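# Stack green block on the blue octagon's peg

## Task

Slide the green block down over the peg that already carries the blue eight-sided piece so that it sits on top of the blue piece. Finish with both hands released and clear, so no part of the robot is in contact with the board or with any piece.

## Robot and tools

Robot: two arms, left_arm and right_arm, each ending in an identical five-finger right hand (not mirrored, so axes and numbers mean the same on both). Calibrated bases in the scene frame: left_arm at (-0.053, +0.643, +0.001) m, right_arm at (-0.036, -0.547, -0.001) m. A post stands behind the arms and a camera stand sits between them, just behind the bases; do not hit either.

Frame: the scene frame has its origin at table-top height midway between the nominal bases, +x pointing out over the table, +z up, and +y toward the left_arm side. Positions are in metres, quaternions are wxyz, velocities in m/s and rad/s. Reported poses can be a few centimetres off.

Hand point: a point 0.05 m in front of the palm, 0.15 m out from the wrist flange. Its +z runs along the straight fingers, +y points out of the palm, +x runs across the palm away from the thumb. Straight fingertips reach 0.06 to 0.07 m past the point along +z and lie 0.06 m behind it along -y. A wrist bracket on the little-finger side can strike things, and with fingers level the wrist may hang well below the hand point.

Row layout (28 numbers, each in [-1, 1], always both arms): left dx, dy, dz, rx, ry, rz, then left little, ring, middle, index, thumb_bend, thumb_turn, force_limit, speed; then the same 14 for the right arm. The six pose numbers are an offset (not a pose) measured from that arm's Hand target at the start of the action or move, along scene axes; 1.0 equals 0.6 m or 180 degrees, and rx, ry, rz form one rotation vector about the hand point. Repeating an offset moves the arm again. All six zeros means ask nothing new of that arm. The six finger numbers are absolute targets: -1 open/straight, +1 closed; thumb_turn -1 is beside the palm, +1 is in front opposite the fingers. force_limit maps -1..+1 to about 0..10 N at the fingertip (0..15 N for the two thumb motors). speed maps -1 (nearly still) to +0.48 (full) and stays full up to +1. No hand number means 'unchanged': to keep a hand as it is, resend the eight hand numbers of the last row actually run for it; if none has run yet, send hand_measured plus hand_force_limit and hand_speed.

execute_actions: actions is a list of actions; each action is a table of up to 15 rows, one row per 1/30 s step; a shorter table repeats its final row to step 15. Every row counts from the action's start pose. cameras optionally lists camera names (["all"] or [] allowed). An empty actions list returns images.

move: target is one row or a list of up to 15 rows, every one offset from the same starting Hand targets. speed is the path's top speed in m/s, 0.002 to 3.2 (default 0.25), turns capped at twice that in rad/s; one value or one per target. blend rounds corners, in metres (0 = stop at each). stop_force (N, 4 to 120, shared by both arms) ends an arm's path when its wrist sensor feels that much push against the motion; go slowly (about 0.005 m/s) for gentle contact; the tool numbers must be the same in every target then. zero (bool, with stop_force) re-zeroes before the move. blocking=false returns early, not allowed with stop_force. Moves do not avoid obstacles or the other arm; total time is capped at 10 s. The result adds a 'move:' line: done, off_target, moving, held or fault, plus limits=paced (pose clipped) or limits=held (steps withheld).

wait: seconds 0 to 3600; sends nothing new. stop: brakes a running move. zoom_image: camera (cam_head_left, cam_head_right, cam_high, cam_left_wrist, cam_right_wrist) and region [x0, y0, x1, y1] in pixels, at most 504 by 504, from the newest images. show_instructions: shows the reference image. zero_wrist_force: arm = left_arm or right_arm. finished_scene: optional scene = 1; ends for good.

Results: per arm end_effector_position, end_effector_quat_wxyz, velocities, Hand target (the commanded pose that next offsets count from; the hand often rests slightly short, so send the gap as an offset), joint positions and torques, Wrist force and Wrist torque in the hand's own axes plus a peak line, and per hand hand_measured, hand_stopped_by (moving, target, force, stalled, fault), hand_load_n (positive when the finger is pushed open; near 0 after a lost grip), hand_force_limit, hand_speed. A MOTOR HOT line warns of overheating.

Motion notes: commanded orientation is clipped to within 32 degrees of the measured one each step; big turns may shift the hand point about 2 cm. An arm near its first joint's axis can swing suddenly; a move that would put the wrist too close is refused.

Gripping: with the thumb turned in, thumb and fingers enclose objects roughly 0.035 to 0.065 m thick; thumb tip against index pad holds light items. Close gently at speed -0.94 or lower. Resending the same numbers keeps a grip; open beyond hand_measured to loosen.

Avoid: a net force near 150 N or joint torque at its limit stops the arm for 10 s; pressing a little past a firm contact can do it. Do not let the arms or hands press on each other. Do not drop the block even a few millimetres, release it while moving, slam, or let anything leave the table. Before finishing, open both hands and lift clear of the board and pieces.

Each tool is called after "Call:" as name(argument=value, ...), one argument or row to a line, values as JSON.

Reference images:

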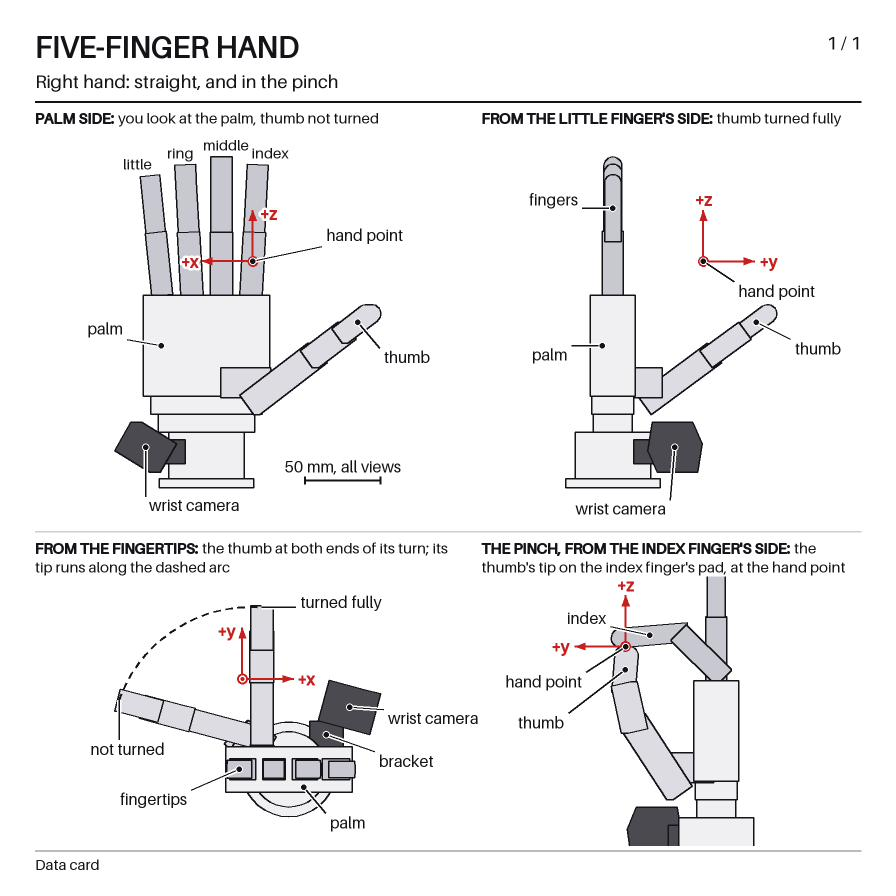

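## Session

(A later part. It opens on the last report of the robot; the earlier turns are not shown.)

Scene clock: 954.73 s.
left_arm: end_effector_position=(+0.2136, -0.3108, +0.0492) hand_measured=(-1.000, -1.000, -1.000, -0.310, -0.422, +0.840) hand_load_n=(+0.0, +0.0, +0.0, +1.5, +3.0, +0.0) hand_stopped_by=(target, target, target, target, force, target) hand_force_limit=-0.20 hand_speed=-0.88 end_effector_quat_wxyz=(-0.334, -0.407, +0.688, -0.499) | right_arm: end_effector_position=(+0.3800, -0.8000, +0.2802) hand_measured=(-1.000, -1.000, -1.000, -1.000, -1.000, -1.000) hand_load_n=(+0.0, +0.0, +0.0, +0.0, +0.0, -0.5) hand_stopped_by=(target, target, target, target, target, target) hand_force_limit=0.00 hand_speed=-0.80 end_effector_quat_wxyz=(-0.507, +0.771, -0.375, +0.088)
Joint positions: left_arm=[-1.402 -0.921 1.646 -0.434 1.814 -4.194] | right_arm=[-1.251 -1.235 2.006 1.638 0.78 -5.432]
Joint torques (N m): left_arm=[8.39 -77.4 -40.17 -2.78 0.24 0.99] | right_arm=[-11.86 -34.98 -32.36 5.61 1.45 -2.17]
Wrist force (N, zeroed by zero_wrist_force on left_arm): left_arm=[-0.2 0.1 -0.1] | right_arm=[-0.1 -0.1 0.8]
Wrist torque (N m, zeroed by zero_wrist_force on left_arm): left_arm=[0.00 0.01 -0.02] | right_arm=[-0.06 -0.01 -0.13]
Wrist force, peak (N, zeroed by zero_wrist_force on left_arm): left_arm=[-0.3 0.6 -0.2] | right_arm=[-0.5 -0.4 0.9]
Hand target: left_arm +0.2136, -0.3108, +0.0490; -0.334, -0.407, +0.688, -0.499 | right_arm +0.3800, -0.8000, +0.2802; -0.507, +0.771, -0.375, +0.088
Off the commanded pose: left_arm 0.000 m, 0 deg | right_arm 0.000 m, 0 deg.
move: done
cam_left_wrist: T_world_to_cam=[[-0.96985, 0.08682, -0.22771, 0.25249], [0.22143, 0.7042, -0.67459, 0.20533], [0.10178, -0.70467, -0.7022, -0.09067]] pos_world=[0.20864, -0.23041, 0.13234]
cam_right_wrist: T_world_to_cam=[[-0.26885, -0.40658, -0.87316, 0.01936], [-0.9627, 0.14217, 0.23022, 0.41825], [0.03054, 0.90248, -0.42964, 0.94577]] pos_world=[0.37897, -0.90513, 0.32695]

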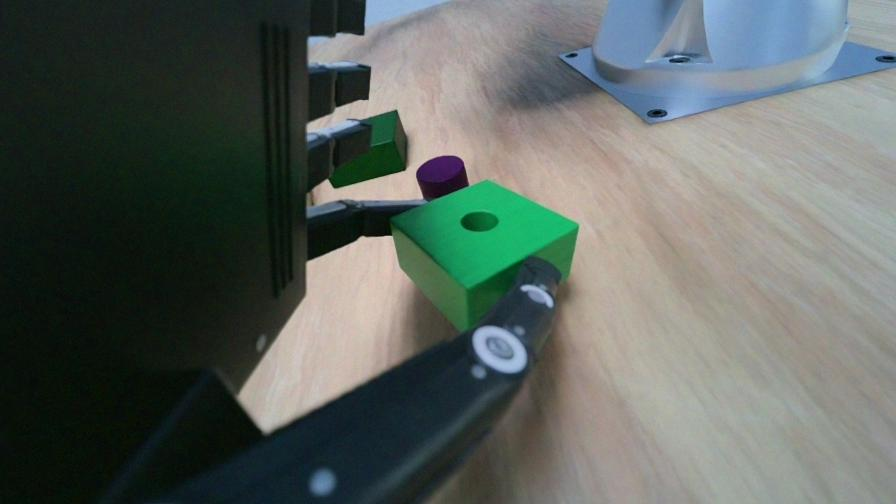

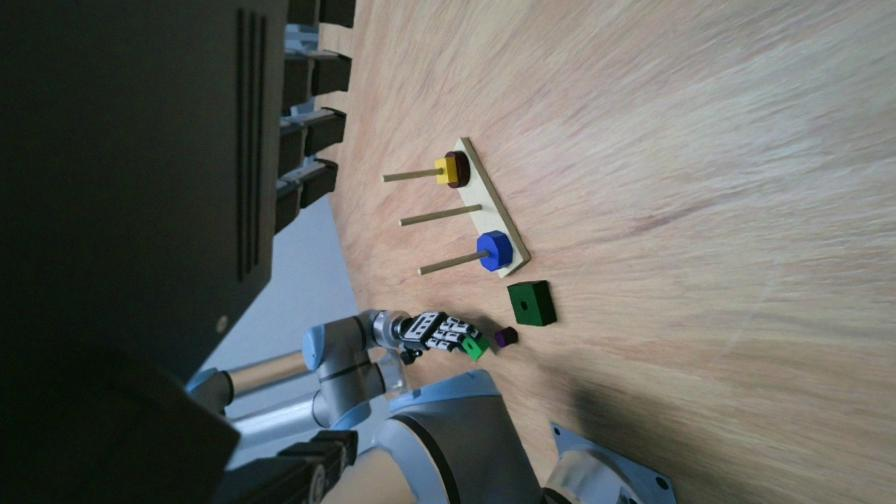

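Call:
move(
  target=[0,0,0.345,-0.0194,0.0381,0,-1,-1,-1,-0.31,0.0,0.84,-0.2,-0.88,0,0,0,0,0,0,-1,-1,-1,-1,-1,-1,0,-0.8],
  speed=0.12,
  cameras=["cam_left_wrist","cam_right_wrist","cam_head_right","cam_high"],
)

Call:
zoom_image(
  camera="cam_right_wrist",
  region=[300, 220, 520, 380],
)

Call:
zoom_image(
  camera="cam_left_wrist",
  region=[300, 120, 640, 380],
)

Scene clock: 1020.27 s.
left_arm: end_effector_position=(+0.2137, -0.3109, +0.2562) hand_measured=(-1.000, -1.000, -1.000, -0.310, -0.422, +0.840) hand_load_n=(+0.0, +0.0, +0.0, +2.0, +3.5, +0.5) hand_stopped_by=(target, target, target, target, force, target) hand_force_limit=-0.20 hand_speed=-0.88 end_effector_quat_wxyz=(-0.387, -0.426, +0.651, -0.495) | right_arm: end_effector_position=(+0.3800, -0.8000, +0.2802) hand_measured=(-1.000, -1.000, -1.000, -1.000, -1.000, -1.000) hand_load_n=(+0.5, +0.0, +0.0, +0.0, +0.0, +0.0) hand_stopped_by=(target, target, target, target, target, target) hand_force_limit=0.00 hand_speed=-0.80 end_effector_quat_wxyz=(-0.507, +0.771, -0.375, +0.088)
Joint positions: left_arm=[-1.382 -1.102 1.557 -0.233 1.866 -4.319] | right_arm=[-1.251 -1.235 2.006 1.638 0.78 -5.432]
Joint torques (N m): left_arm=[-6.8 -72.8 -25.72 -3.07 -1.32 2.22] | right_arm=[-12.96 -36.28 -30.89 5.61 1.52 -2.4]
Wrist force (N, zeroed by zero_wrist_force on left_arm): left_arm=[-0.3 0.0 0.1] | right_arm=[-0.3 -0.5 0.8]
Wrist torque (N m, zeroed by zero_wrist_force on left_arm): left_arm=[-0.01 0.03 -0.23] | right_arm=[-0.11 0.00 -0.15]
Wrist force, peak (N, zeroed by zero_wrist_force on left_arm): left_arm=[-1.4 0.9 0.5] | right_arm=[-0.5 -0.4 1.1]
Hand target: left_arm +0.2136, -0.3108, +0.2560; -0.387, -0.426, +0.651, -0.494 | right_arm +0.3800, -0.8000, +0.2802; -0.507, +0.771, -0.375, +0.088
Off the commanded pose: left_arm 0.000 m, 0 deg | right_arm 0.000 m, 0 deg.
move: done
cam_left_wrist: T_world_to_cam=[[-0.99042, 0.07629, -0.11512, 0.27197], [0.13668, 0.66095, -0.73787, 0.3658], [0.0198, -0.74654, -0.66505, 0.04961]] pos_world=[0.21838, -0.22549, 0.33422]
cam_right_wrist: T_world_to_cam=[[-0.26885, -0.40658, -0.87316, 0.01936], [-0.9627, 0.14217, 0.23022, 0.41825], [0.03054, 0.90248, -0.42964, 0.94577]] pos_world=[0.37897, -0.90513, 0.32695]
Images, in order (width x height): cam_head_right 896x504, cam_high 896x504, cam_left_wrist 896x504, cam_right_wrist 896x504.

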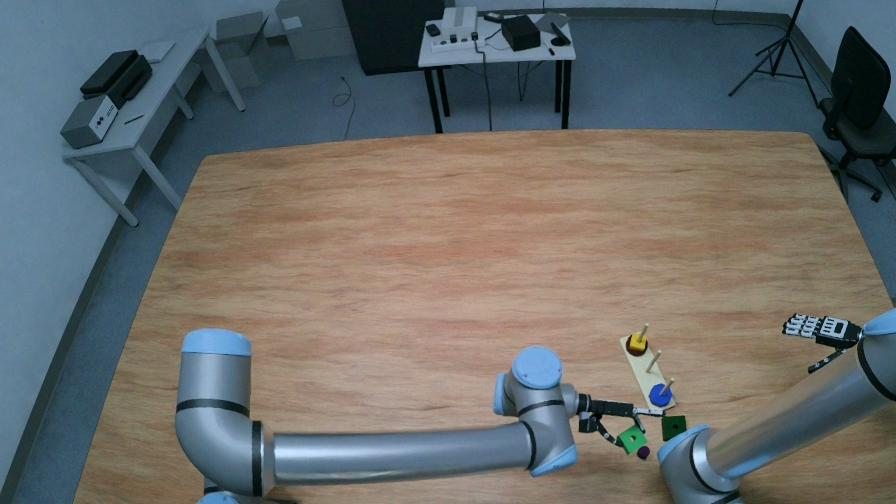

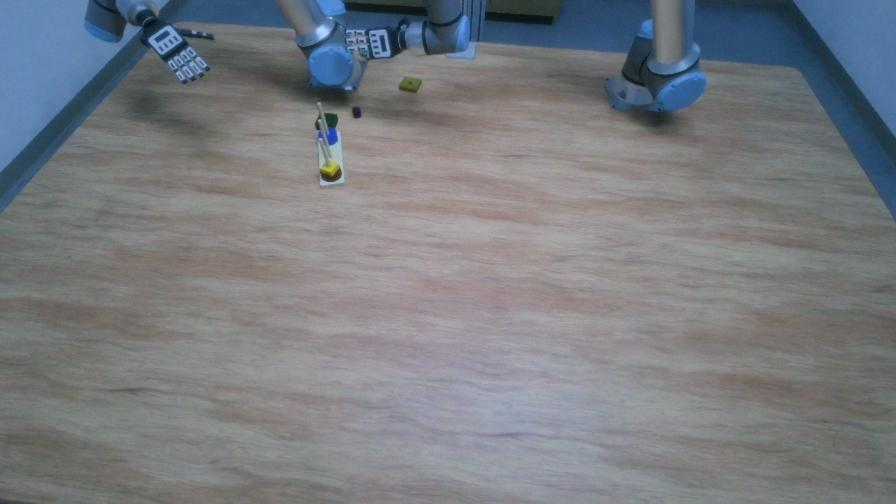

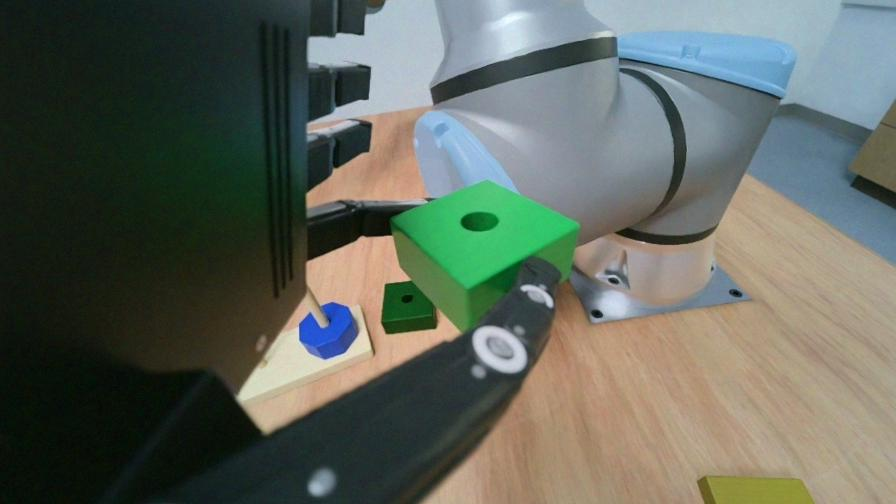

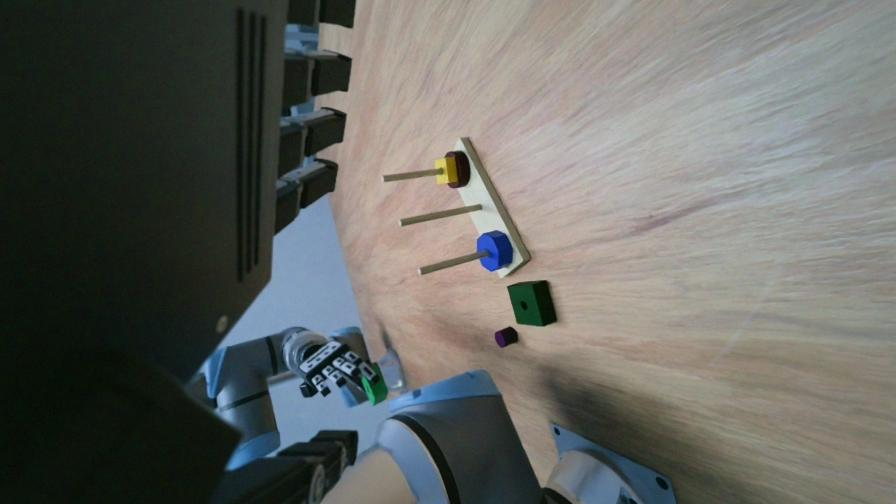

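Scaled by 2.291 from the camera's image (finer frame: 1280x720).

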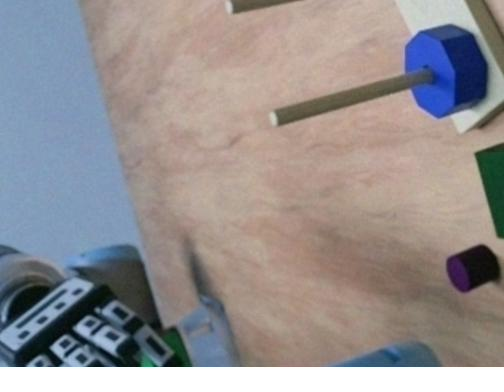

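Scaled by 1.482 from the camera's image (finer frame: 1280x720).

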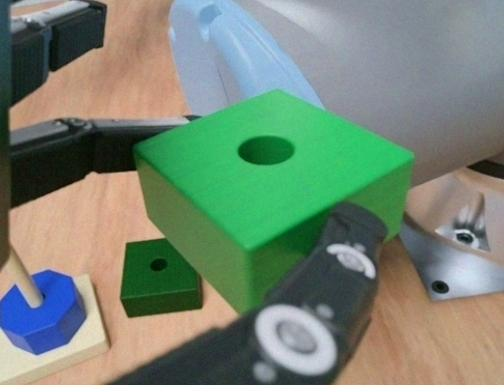

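Call:
move(
  target=[0.2707,-0.237,0,0,0,0.1833,-1,-1,-1,-0.31,0.0,0.84,-0.2,-0.88,0,0,0,0,0,0,-1,-1,-1,-1,-1,-1,0,-0.8],
  speed=0.12,
  cameras=["all"],
)

Call:
zoom_image(
  camera="cam_right_wrist",
  region=[280, 120, 560, 370],
)

Call:
zoom_image(
  camera="cam_left_wrist",
  region=[300, 120, 640, 380],
)

Call:
zoom_image(
  camera="cam_head_right",
  region=[560, 330, 740, 480],
)

Scene clock: 1070.17 s.
left_arm: end_effector_position=(+0.3759, -0.4530, +0.2561) hand_measured=(-1.000, -1.000, -1.000, -0.310, -0.422, +0.840) hand_load_n=(+0.0, -0.5, +0.0, +1.5, +3.5, +0.5) hand_stopped_by=(target, target, target, target, force, target) hand_force_limit=-0.20 hand_speed=-0.88 end_effector_quat_wxyz=(+0.231, +0.593, -0.504, +0.584) | right_arm: end_effector_position=(+0.3800, -0.8000, +0.2802) hand_measured=(-1.000, -1.000, -1.000, -1.000, -1.000, -1.000) hand_load_n=(+0.0, +0.0, +0.0, +0.0, +0.0, +0.0) hand_stopped_by=(target, target, target, target, target, target) hand_force_limit=0.00 hand_speed=-0.80 end_effector_quat_wxyz=(-0.507, +0.771, -0.375, +0.088)
Joint positions: left_arm=[-1.398 -0.883 1.199 -0.095 1.289 -4.447] | right_arm=[-1.251 -1.235 2.006 1.638 0.78 -5.432]
Joint torques (N m): left_arm=[-2.61 -95.79 -35.55 -2.27 -1.15 2.49] | right_arm=[-13.22 -37.02 -29.74 5.43 1.5 -2.44]
Wrist force (N, zeroed by zero_wrist_force on left_arm): left_arm=[-0.5 -0.2 -0.4] | right_arm=[-0.2 -0.3 0.7]
Wrist torque (N m, zeroed by zero_wrist_force on left_arm): left_arm=[0.03 0.06 -0.18] | right_arm=[-0.07 0.00 -0.14]
Wrist force, peak (N, zeroed by zero_wrist_force on left_arm): left_arm=[-0.2 1.1 -0.5] | right_arm=[-0.3 -0.5 1.1]
Hand target: left_arm +0.3760, -0.4530, +0.2560; +0.231, +0.593, -0.504, +0.584 | right_arm +0.3800, -0.8000, +0.2802; -0.507, +0.771, -0.375, +0.088
Off the commanded pose: left_arm 0.000 m, 0 deg | right_arm 0.000 m, 0 deg.
move: done
cam_left_wrist: T_world_to_cam=[[-0.87237, -0.47511, -0.11507, 0.14926], [-0.24521, 0.62893, -0.73778, 0.56663], [0.4229, -0.6154, -0.66517, -0.15185]] pos_world=[0.33338, -0.37891, 0.33422]
cam_right_wrist: T_world_to_cam=[[-0.26885, -0.40658, -0.87316, 0.01936], [-0.9627, 0.14217, 0.23022, 0.41825], [0.03054, 0.90248, -0.42964, 0.94577]] pos_world=[0.37897, -0.90513, 0.32695]

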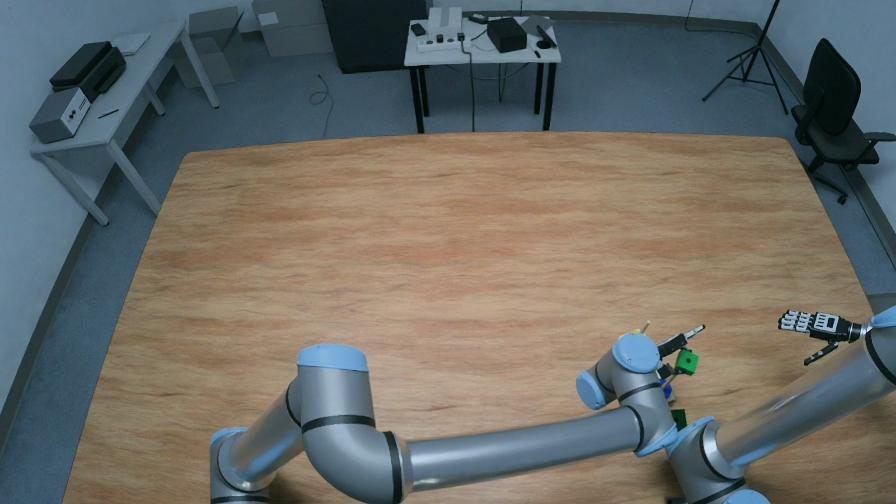

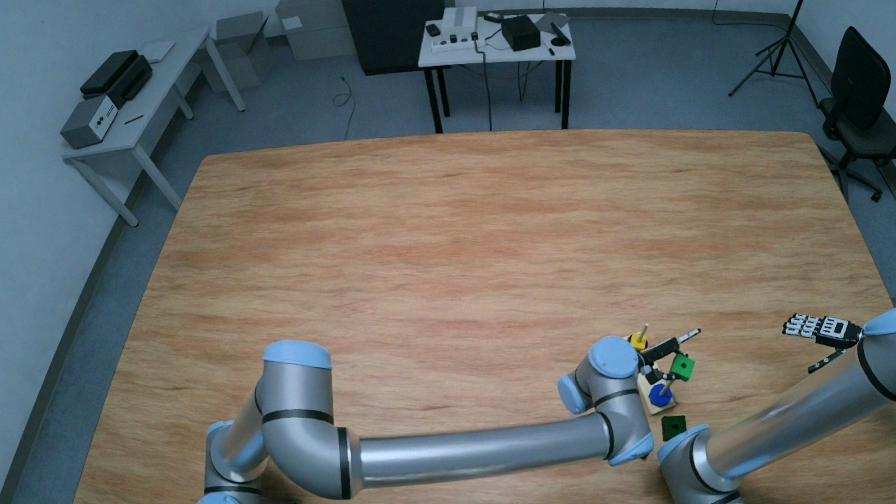

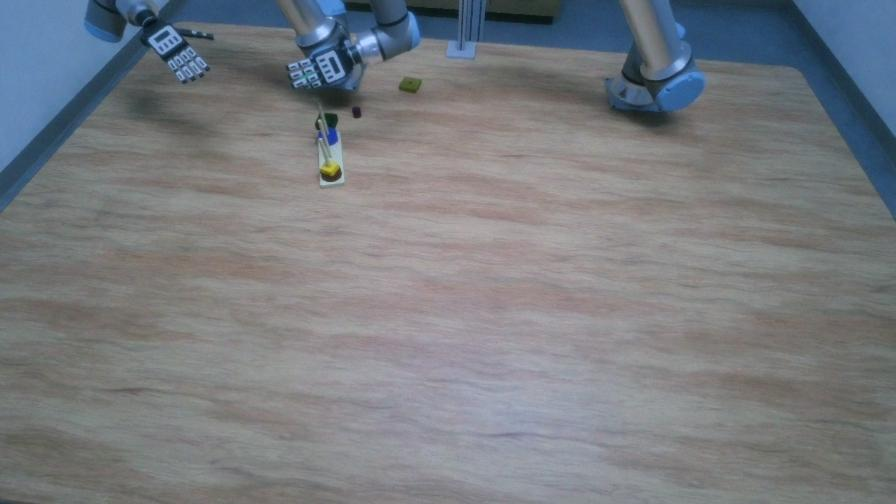

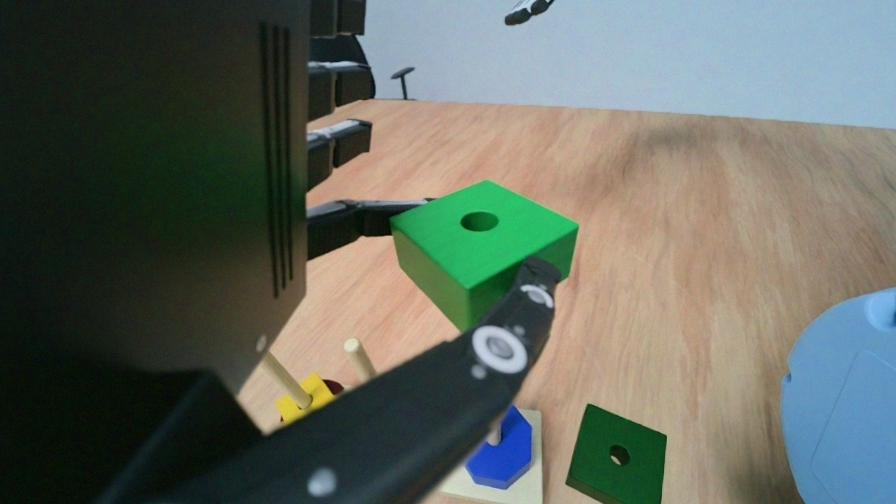

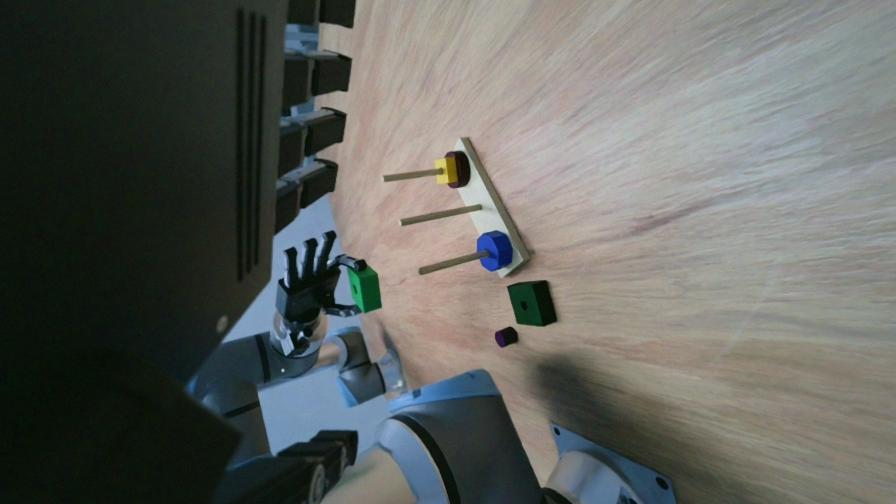

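Scaled by 1.800 from the camera's image (finer frame: 1280x720).

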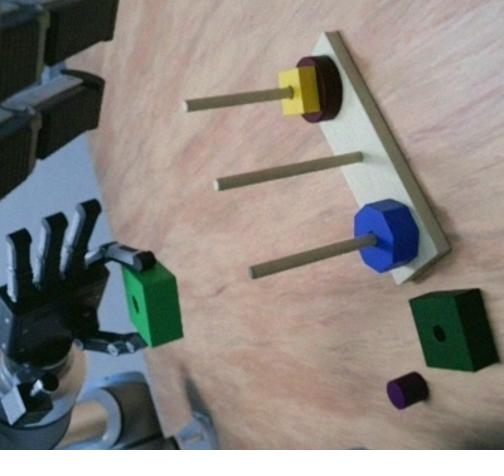

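Scaled by 1.482 from the camera's image (finer frame: 1280x720).

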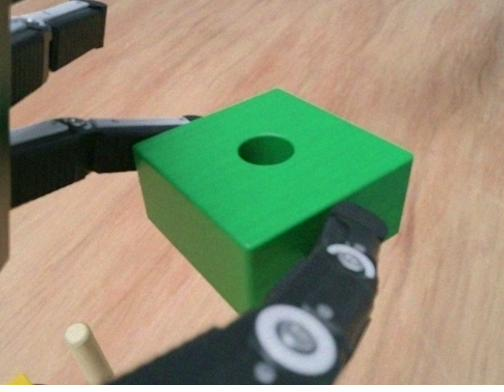

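Scaled by 2.800 from the camera's image (finer frame: 1280x720).

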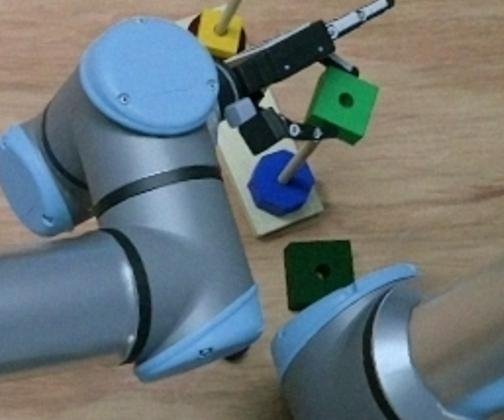

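Call:
move(
  target=[0,0,0,0,0,0,-1,-1,-1,-0.31,0.0,0.84,-0.2,-0.88,-0.0667,0.2,-0.0833,0,0,0,-1,-1,-1,-1,-1,-1,0,-0.8],
  speed=0.12,
  cameras=["cam_right_wrist"],
)

Call:
zoom_image(
  camera="cam_right_wrist",
  region=[270, 180, 490, 350],
)

Scene clock: 1084.13 s.
left_arm: end_effector_position=(+0.3760, -0.4530, +0.2560) hand_measured=(-1.000, -1.000, -1.000, -0.310, -0.422, +0.840) hand_load_n=(+0.0, +0.0, +0.0, +1.5, +3.5, +0.0) hand_stopped_by=(target, target, target, target, force, target) hand_force_limit=-0.20 hand_speed=-0.88 end_effector_quat_wxyz=(+0.231, +0.593, -0.504, +0.584) | right_arm: end_effector_position=(+0.3400, -0.6801, +0.2303) hand_measured=(-1.000, -1.000, -1.000, -1.000, -1.000, -1.000) hand_load_n=(+0.0, +0.0, +0.0, +0.0, +0.0, +0.0) hand_stopped_by=(target, target, target, target, target, target) hand_force_limit=0.00 hand_speed=-0.80 end_effector_quat_wxyz=(-0.507, +0.771, -0.375, +0.088)
Joint positions: left_arm=[-1.398 -0.883 1.199 -0.095 1.288 -4.447] | right_arm=[-1.254 -1.323 2.269 1.465 0.782 -5.435]
Joint torques (N m): left_arm=[10.29 -92.1 -29.37 -2.94 -2.05 2.33] | right_arm=[-8.99 -21.9 -15.5 3.3 0.35 -1.33]
Wrist force (N, zeroed by zero_wrist_force on left_arm): left_arm=[-0.2 -0.3 -0.7] | right_arm=[-0.2 -0.4 1.1]
Wrist torque (N m, zeroed by zero_wrist_force on left_arm): left_arm=[0.03 0.02 -0.18] | right_arm=[-0.14 -0.02 0.22]
Wrist force, peak (N, zeroed by zero_wrist_force on left_arm): left_arm=[-0.9 0.1 -1.0] | right_arm=[-1.5 -0.5 2.1]
Hand target: left_arm +0.3760, -0.4530, +0.2560; +0.231, +0.593, -0.504, +0.584 | right_arm +0.3400, -0.6800, +0.2302; -0.507, +0.771, -0.375, +0.088
Off the commanded pose: left_arm 0.000 m, 0 deg | right_arm 0.000 m, 0 deg.
move: done
cam_right_wrist: T_world_to_cam=[[-0.26881, -0.40676, -0.87309, 0.01361], [-0.96271, 0.1423, 0.23011, 0.37431], [0.03064, 0.90239, -0.42984, 0.81729]] pos_world=[0.33897, -0.78523, 0.27705]

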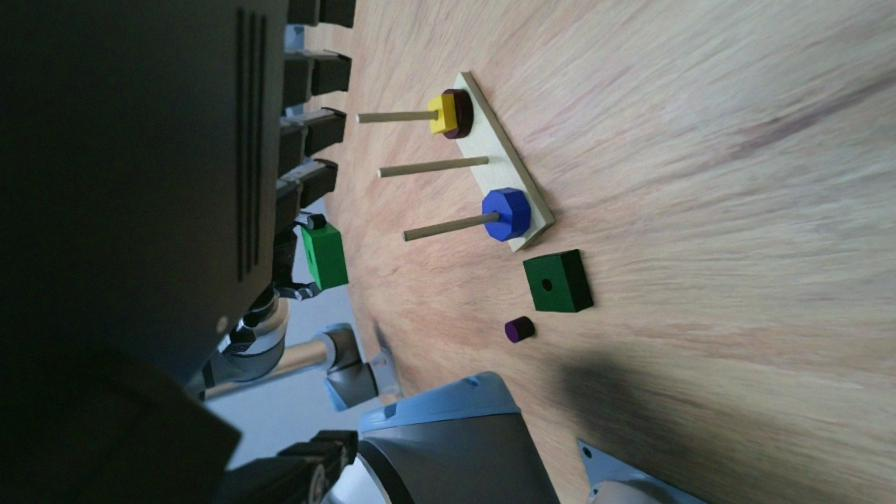

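Scaled by 2.291 from the camera's image (finer frame: 1280x720).

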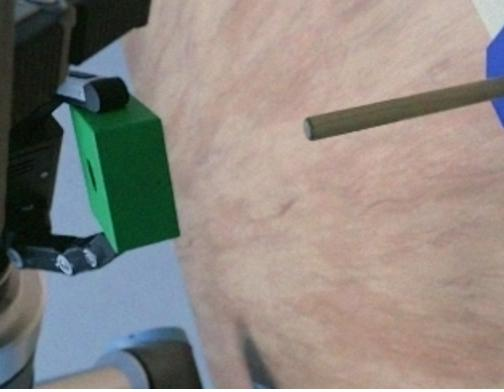

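Call:
zoom_image(
  camera="cam_right_wrist",
  region=[290, 210, 370, 300],
)

Scaled by 5.600 from the camera's image (finer frame: 1280x720).

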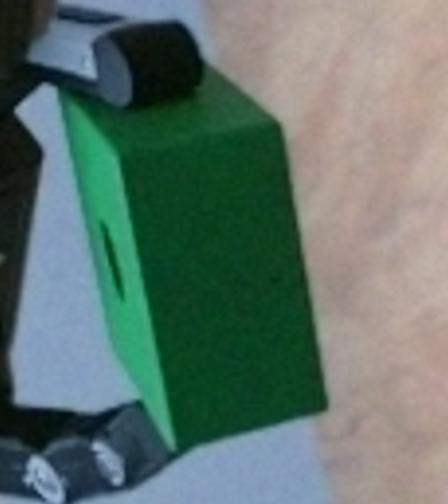

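Call:
move(
  target=[0,0,-0.0883,0,0,0,-1,-1,-1,-0.31,0.0,0.84,-0.2,-0.88,0,0,0,0,0,0,-1,-1,-1,-1,-1,-1,0,-0.8],
  speed=0.06,
  stop_force=4,
  cameras=["all"],
)

Call:
zoom_image(
  camera="cam_right_wrist",
  region=[340, 180, 440, 280],
)

Call:
zoom_image(
  camera="cam_left_wrist",
  region=[380, 160, 640, 380],
)

Call:
zoom_image(
  camera="cam_head_right",
  region=[630, 340, 720, 420],
)

Call:
zoom_image(
  camera="cam_head_left",
  region=[630, 340, 720, 420],
)

Call:
zoom_image(
  camera="cam_high",
  region=[280, 50, 380, 150],
)

Scene clock: 1166.07 s.
left_arm: end_effector_position=(+0.3760, -0.4530, +0.2030) hand_measured=(-1.000, -1.000, -1.000, -0.310, -0.422, +0.840) hand_load_n=(+0.0, +0.0, +0.0, +1.5, +3.5, +0.5) hand_stopped_by=(target, target, target, target, force, target) hand_force_limit=-0.20 hand_speed=-0.88 end_effector_quat_wxyz=(+0.231, +0.593, -0.504, +0.584) | right_arm: end_effector_position=(+0.3400, -0.6800, +0.2302) hand_measured=(-1.000, -1.000, -1.000, -1.000, -1.000, -1.000) hand_load_n=(+0.0, +0.0, +0.0, +0.0, +0.0, +0.0) hand_stopped_by=(target, target, target, target, target, target) hand_force_limit=0.00 hand_speed=-0.80 end_effector_quat_wxyz=(-0.507, +0.771, -0.375, +0.088)
Joint positions: left_arm=[-1.398 -0.851 1.242 -0.17 1.288 -4.447] | right_arm=[-1.254 -1.323 2.269 1.465 0.782 -5.435]
Joint torques (N m): left_arm=[9.73 -112.32 -56.42 0.89 -1.82 1.17] | right_arm=[10.59 -24.07 -15.8 2.55 -2.71 1.64]
Wrist force (N, zeroed by zero_wrist_force on left_arm): left_arm=[-0.1 -0.2 -0.4] | right_arm=[-0.4 -0.6 1.0]
Wrist torque (N m, zeroed by zero_wrist_force on left_arm): left_arm=[0.02 0.00 -0.18] | right_arm=[-0.18 0.02 0.19]
Wrist force, peak (N, zeroed by zero_wrist_force on left_arm): left_arm=[-1.3 0.5 -0.4] | right_arm=[-0.2 -0.8 1.2]
Hand target: left_arm +0.3760, -0.4530, +0.2030; +0.231, +0.593, -0.504, +0.584 | right_arm +0.3400, -0.6800, +0.2302; -0.507, +0.771, -0.375, +0.088
Off the commanded pose: left_arm 0.000 m, 0 deg | right_arm 0.000 m, 0 deg.
move: done
cam_left_wrist: T_world_to_cam=[[-0.87224, -0.47532, -0.11519, 0.14315], [-0.24534, 0.62899, -0.73769, 0.52752], [0.42309, -0.61518, -0.66525, -0.18717]] pos_world=[0.33348, -0.37891, 0.28112]
cam_right_wrist: T_world_to_cam=[[-0.26885, -0.40658, -0.87316, 0.01374], [-0.9627, 0.14217, 0.23022, 0.37419], [0.03054, 0.90248, -0.42964, 0.81721]] pos_world=[0.33897, -0.78513, 0.27695]

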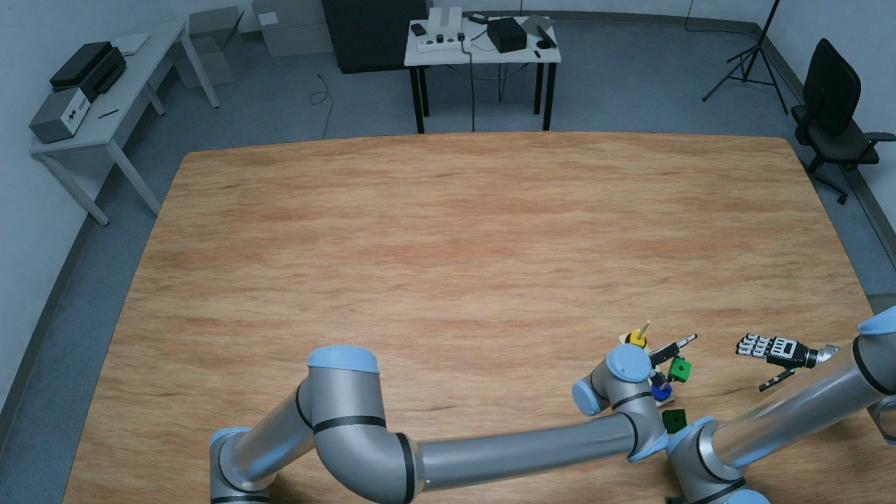

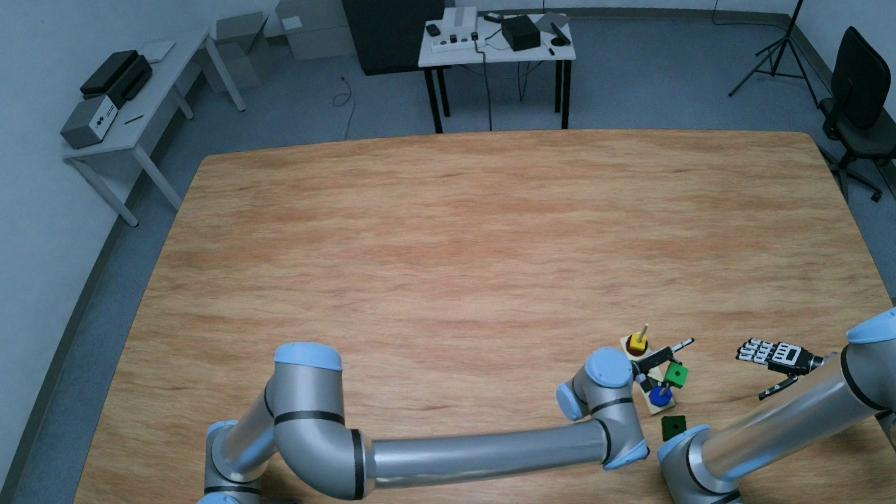

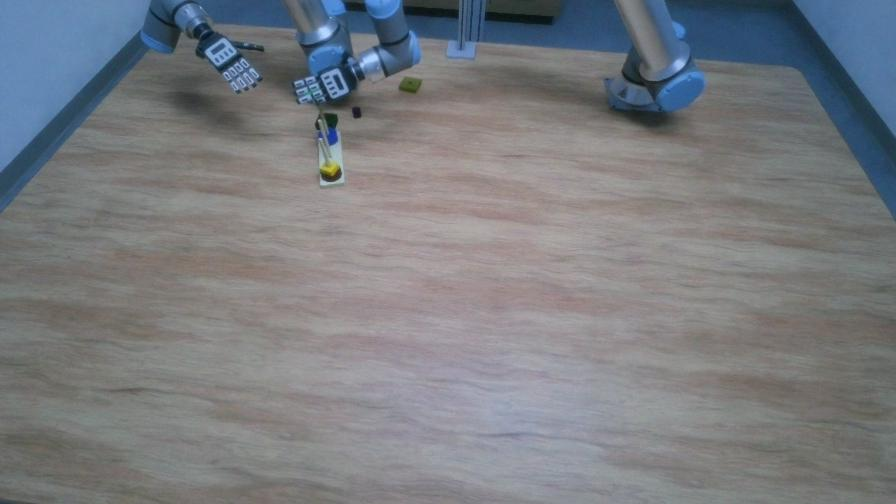

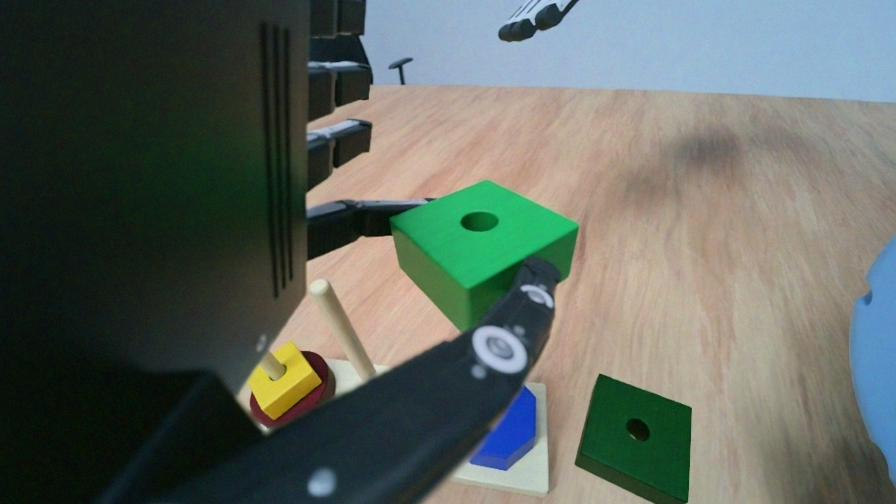

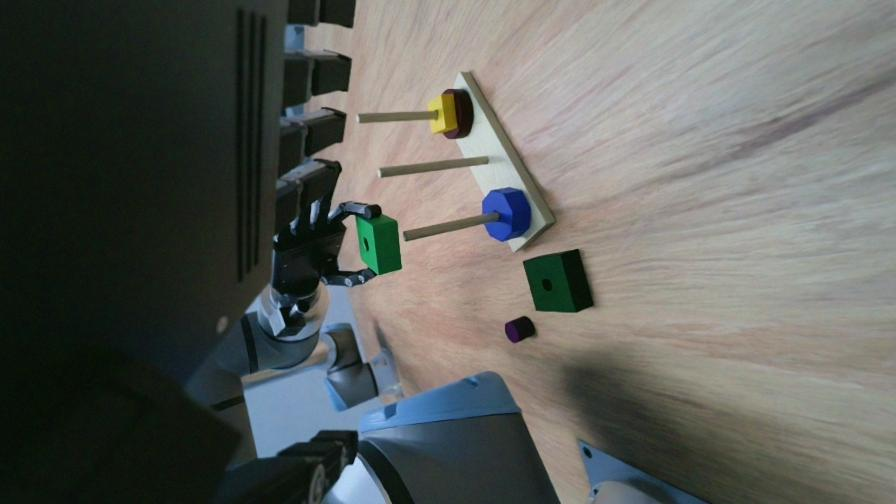

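Scaled by 5.040 from the camera's image (finer frame: 1280x720).

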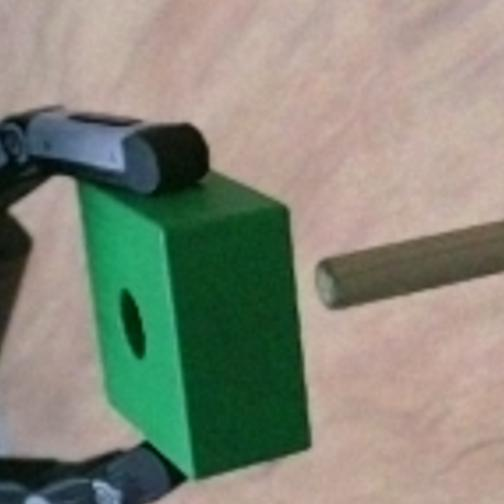

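Scaled by 1.938 from the camera's image (finer frame: 1280x720).

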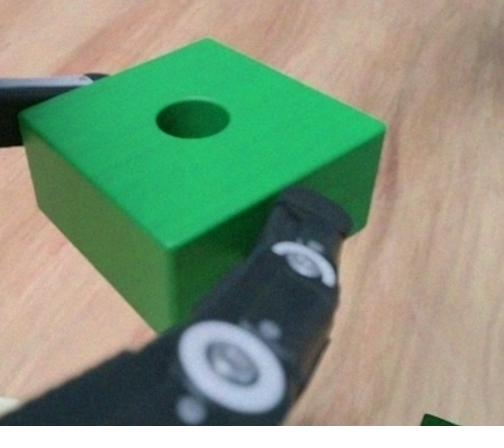

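Scaled by 5.600 from the camera's image (finer frame: 1280x720).

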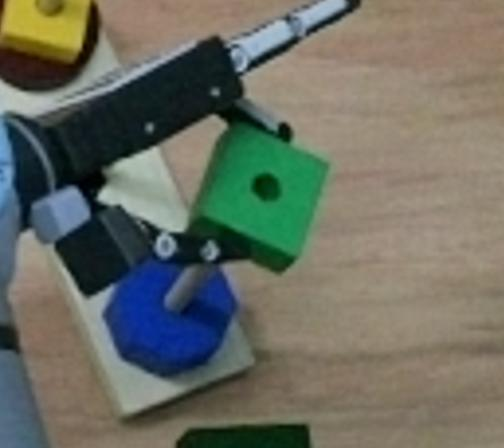

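Scaled by 5.600 from the camera's image (finer frame: 1280x720).

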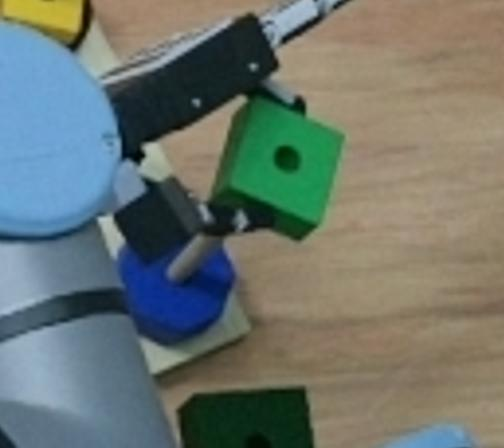

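Scaled by 5.040 from the camera's image (finer frame: 1280x720).

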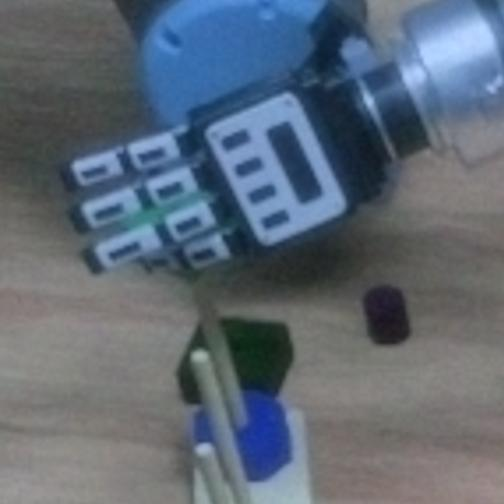

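Call:
move(
  target=[0,0,-0.02,0,0,0,-1,-1,-1,-0.31,0.0,0.84,-0.2,-0.88,0,0,0,0,0,0,-1,-1,-1,-1,-1,-1,0,-0.8],
  speed=0.02,
  stop_force=4,
  cameras=["cam_right_wrist","cam_left_wrist","cam_head_left","cam_head_right"],
)

Call:
zoom_image(
  camera="cam_right_wrist",
  region=[350, 190, 430, 290],
)

Call:
zoom_image(
  camera="cam_left_wrist",
  region=[290, 160, 610, 420],
)

Scene clock: 1255.13 s.
left_arm: end_effector_position=(+0.3760, -0.4530, +0.1910) hand_measured=(-1.000, -1.000, -1.000, -0.310, -0.422, +0.840) hand_load_n=(+0.0, +0.0, +0.0, +1.5, +3.5, +0.5) hand_stopped_by=(target, target, target, target, force, target) hand_force_limit=-0.20 hand_speed=-0.88 end_effector_quat_wxyz=(+0.231, +0.593, -0.504, +0.584) | right_arm: end_effector_position=(+0.3400, -0.6800, +0.2302) hand_measured=(-1.000, -1.000, -1.000, -1.000, -1.000, -1.000) hand_load_n=(-0.5, +0.0, +0.0, +0.0, +0.0, +0.0) hand_stopped_by=(target, target, target, target, target, target) hand_force_limit=0.00 hand_speed=-0.80 end_effector_quat_wxyz=(-0.507, +0.771, -0.375, +0.088)
Joint positions: left_arm=[-1.398 -0.843 1.251 -0.186 1.288 -4.447] | right_arm=[-1.254 -1.323 2.269 1.465 0.782 -5.435]
Joint torques (N m): left_arm=[9.32 -112.95 -56.27 0.86 -1.6 1.07] | right_arm=[10.64 -22.95 -15.07 2.38 -2.67 2.17]
Wrist force (N, zeroed by zero_wrist_force on left_arm): left_arm=[-0.1 0.0 0.0] | right_arm=[-0.2 -0.9 1.1]
Wrist torque (N m, zeroed by zero_wrist_force on left_arm): left_arm=[0.01 -0.02 -0.16] | right_arm=[-0.23 -0.03 0.20]
Wrist force, peak (N, zeroed by zero_wrist_force on left_arm): left_arm=[-0.6 -0.3 -1.1] | right_arm=[-0.3 -0.8 1.3]
Hand target: left_arm +0.3760, -0.4530, +0.1910; +0.231, +0.593, -0.504, +0.584 | right_arm +0.3400, -0.6800, +0.2302; -0.507, +0.771, -0.375, +0.088
Off the commanded pose: left_arm 0.000 m, 0 deg | right_arm 0.000 m, 0 deg.
move: done
cam_left_wrist: T_world_to_cam=[[-0.87224, -0.47532, -0.11519, 0.14177], [-0.24534, 0.62899, -0.73769, 0.51867], [0.42309, -0.61518, -0.66525, -0.19516]] pos_world=[0.33348, -0.37891, 0.26912]
cam_right_wrist: T_world_to_cam=[[-0.26885, -0.40658, -0.87316, 0.01374], [-0.9627, 0.14217, 0.23022, 0.37419], [0.03054, 0.90248, -0.42964, 0.81721]] pos_world=[0.33897, -0.78513, 0.27695]
Images, in order (width x height): cam_head_left 896x504, cam_head_right 896x504, cam_left_wrist 896x504, cam_right_wrist 896x504.

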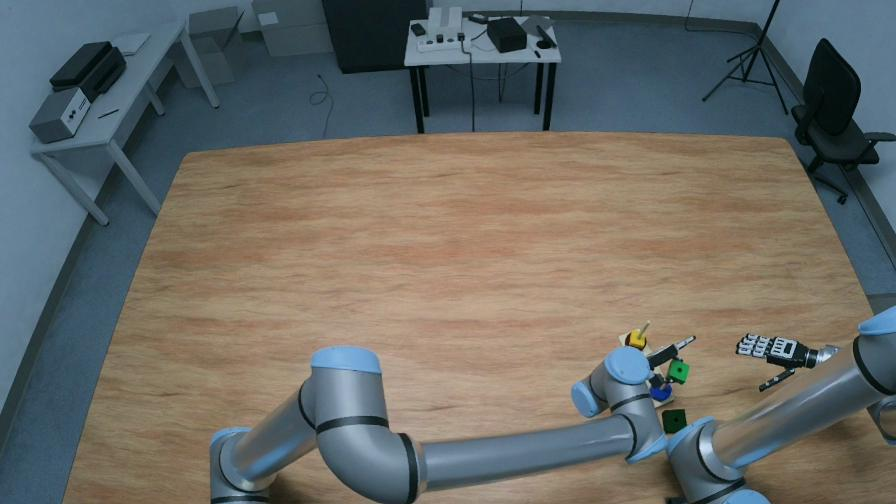

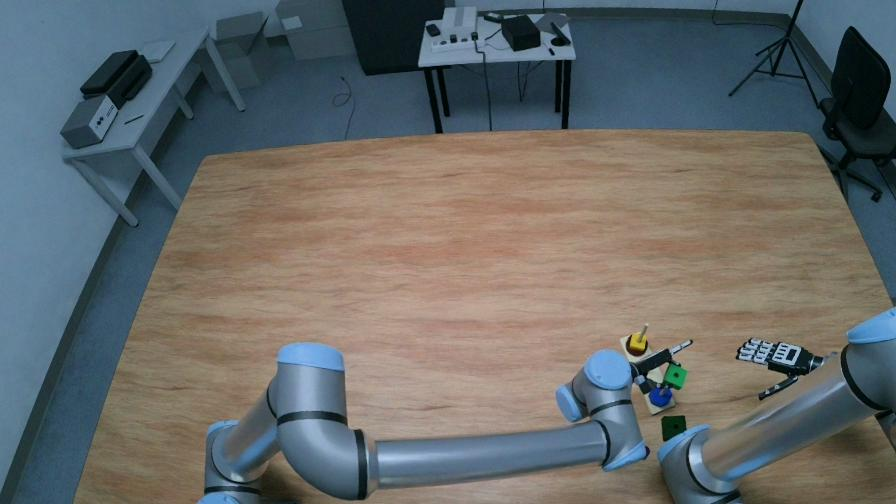

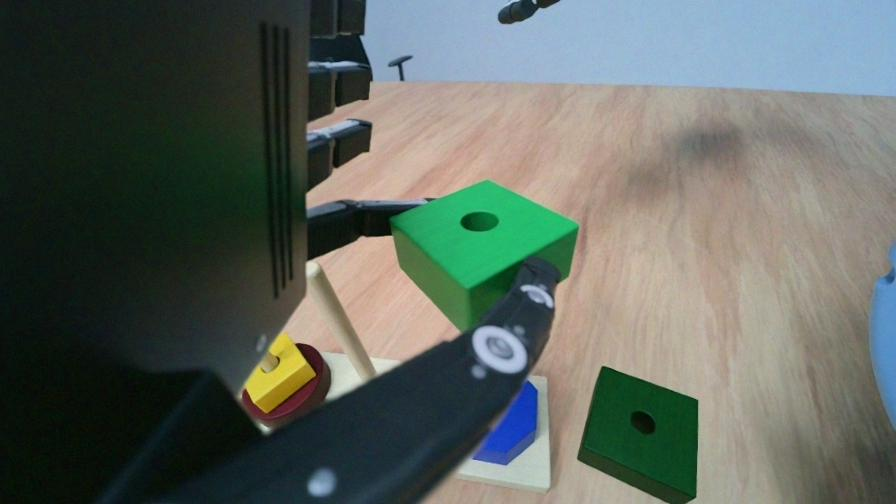

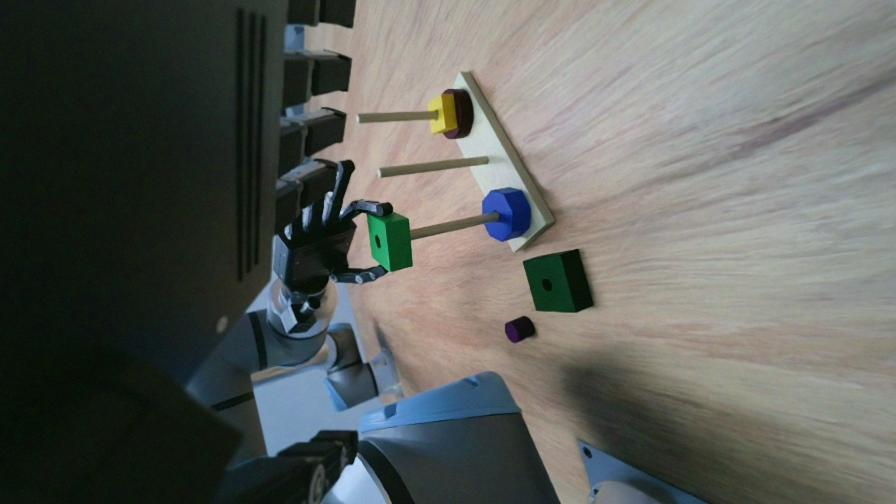

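Scaled by 5.040 from the camera's image (finer frame: 1280x720).

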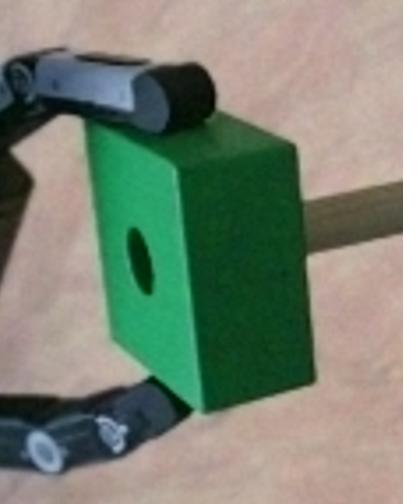

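Scaled by 1.575 from the camera's image (finer frame: 1280x720).

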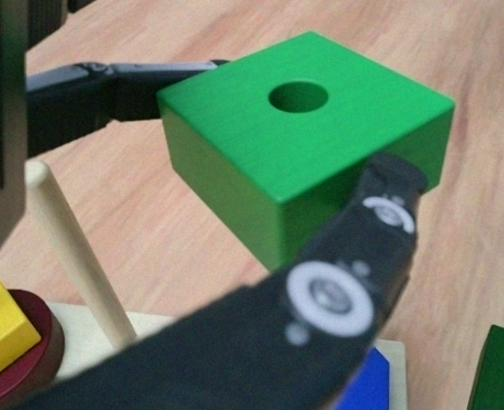

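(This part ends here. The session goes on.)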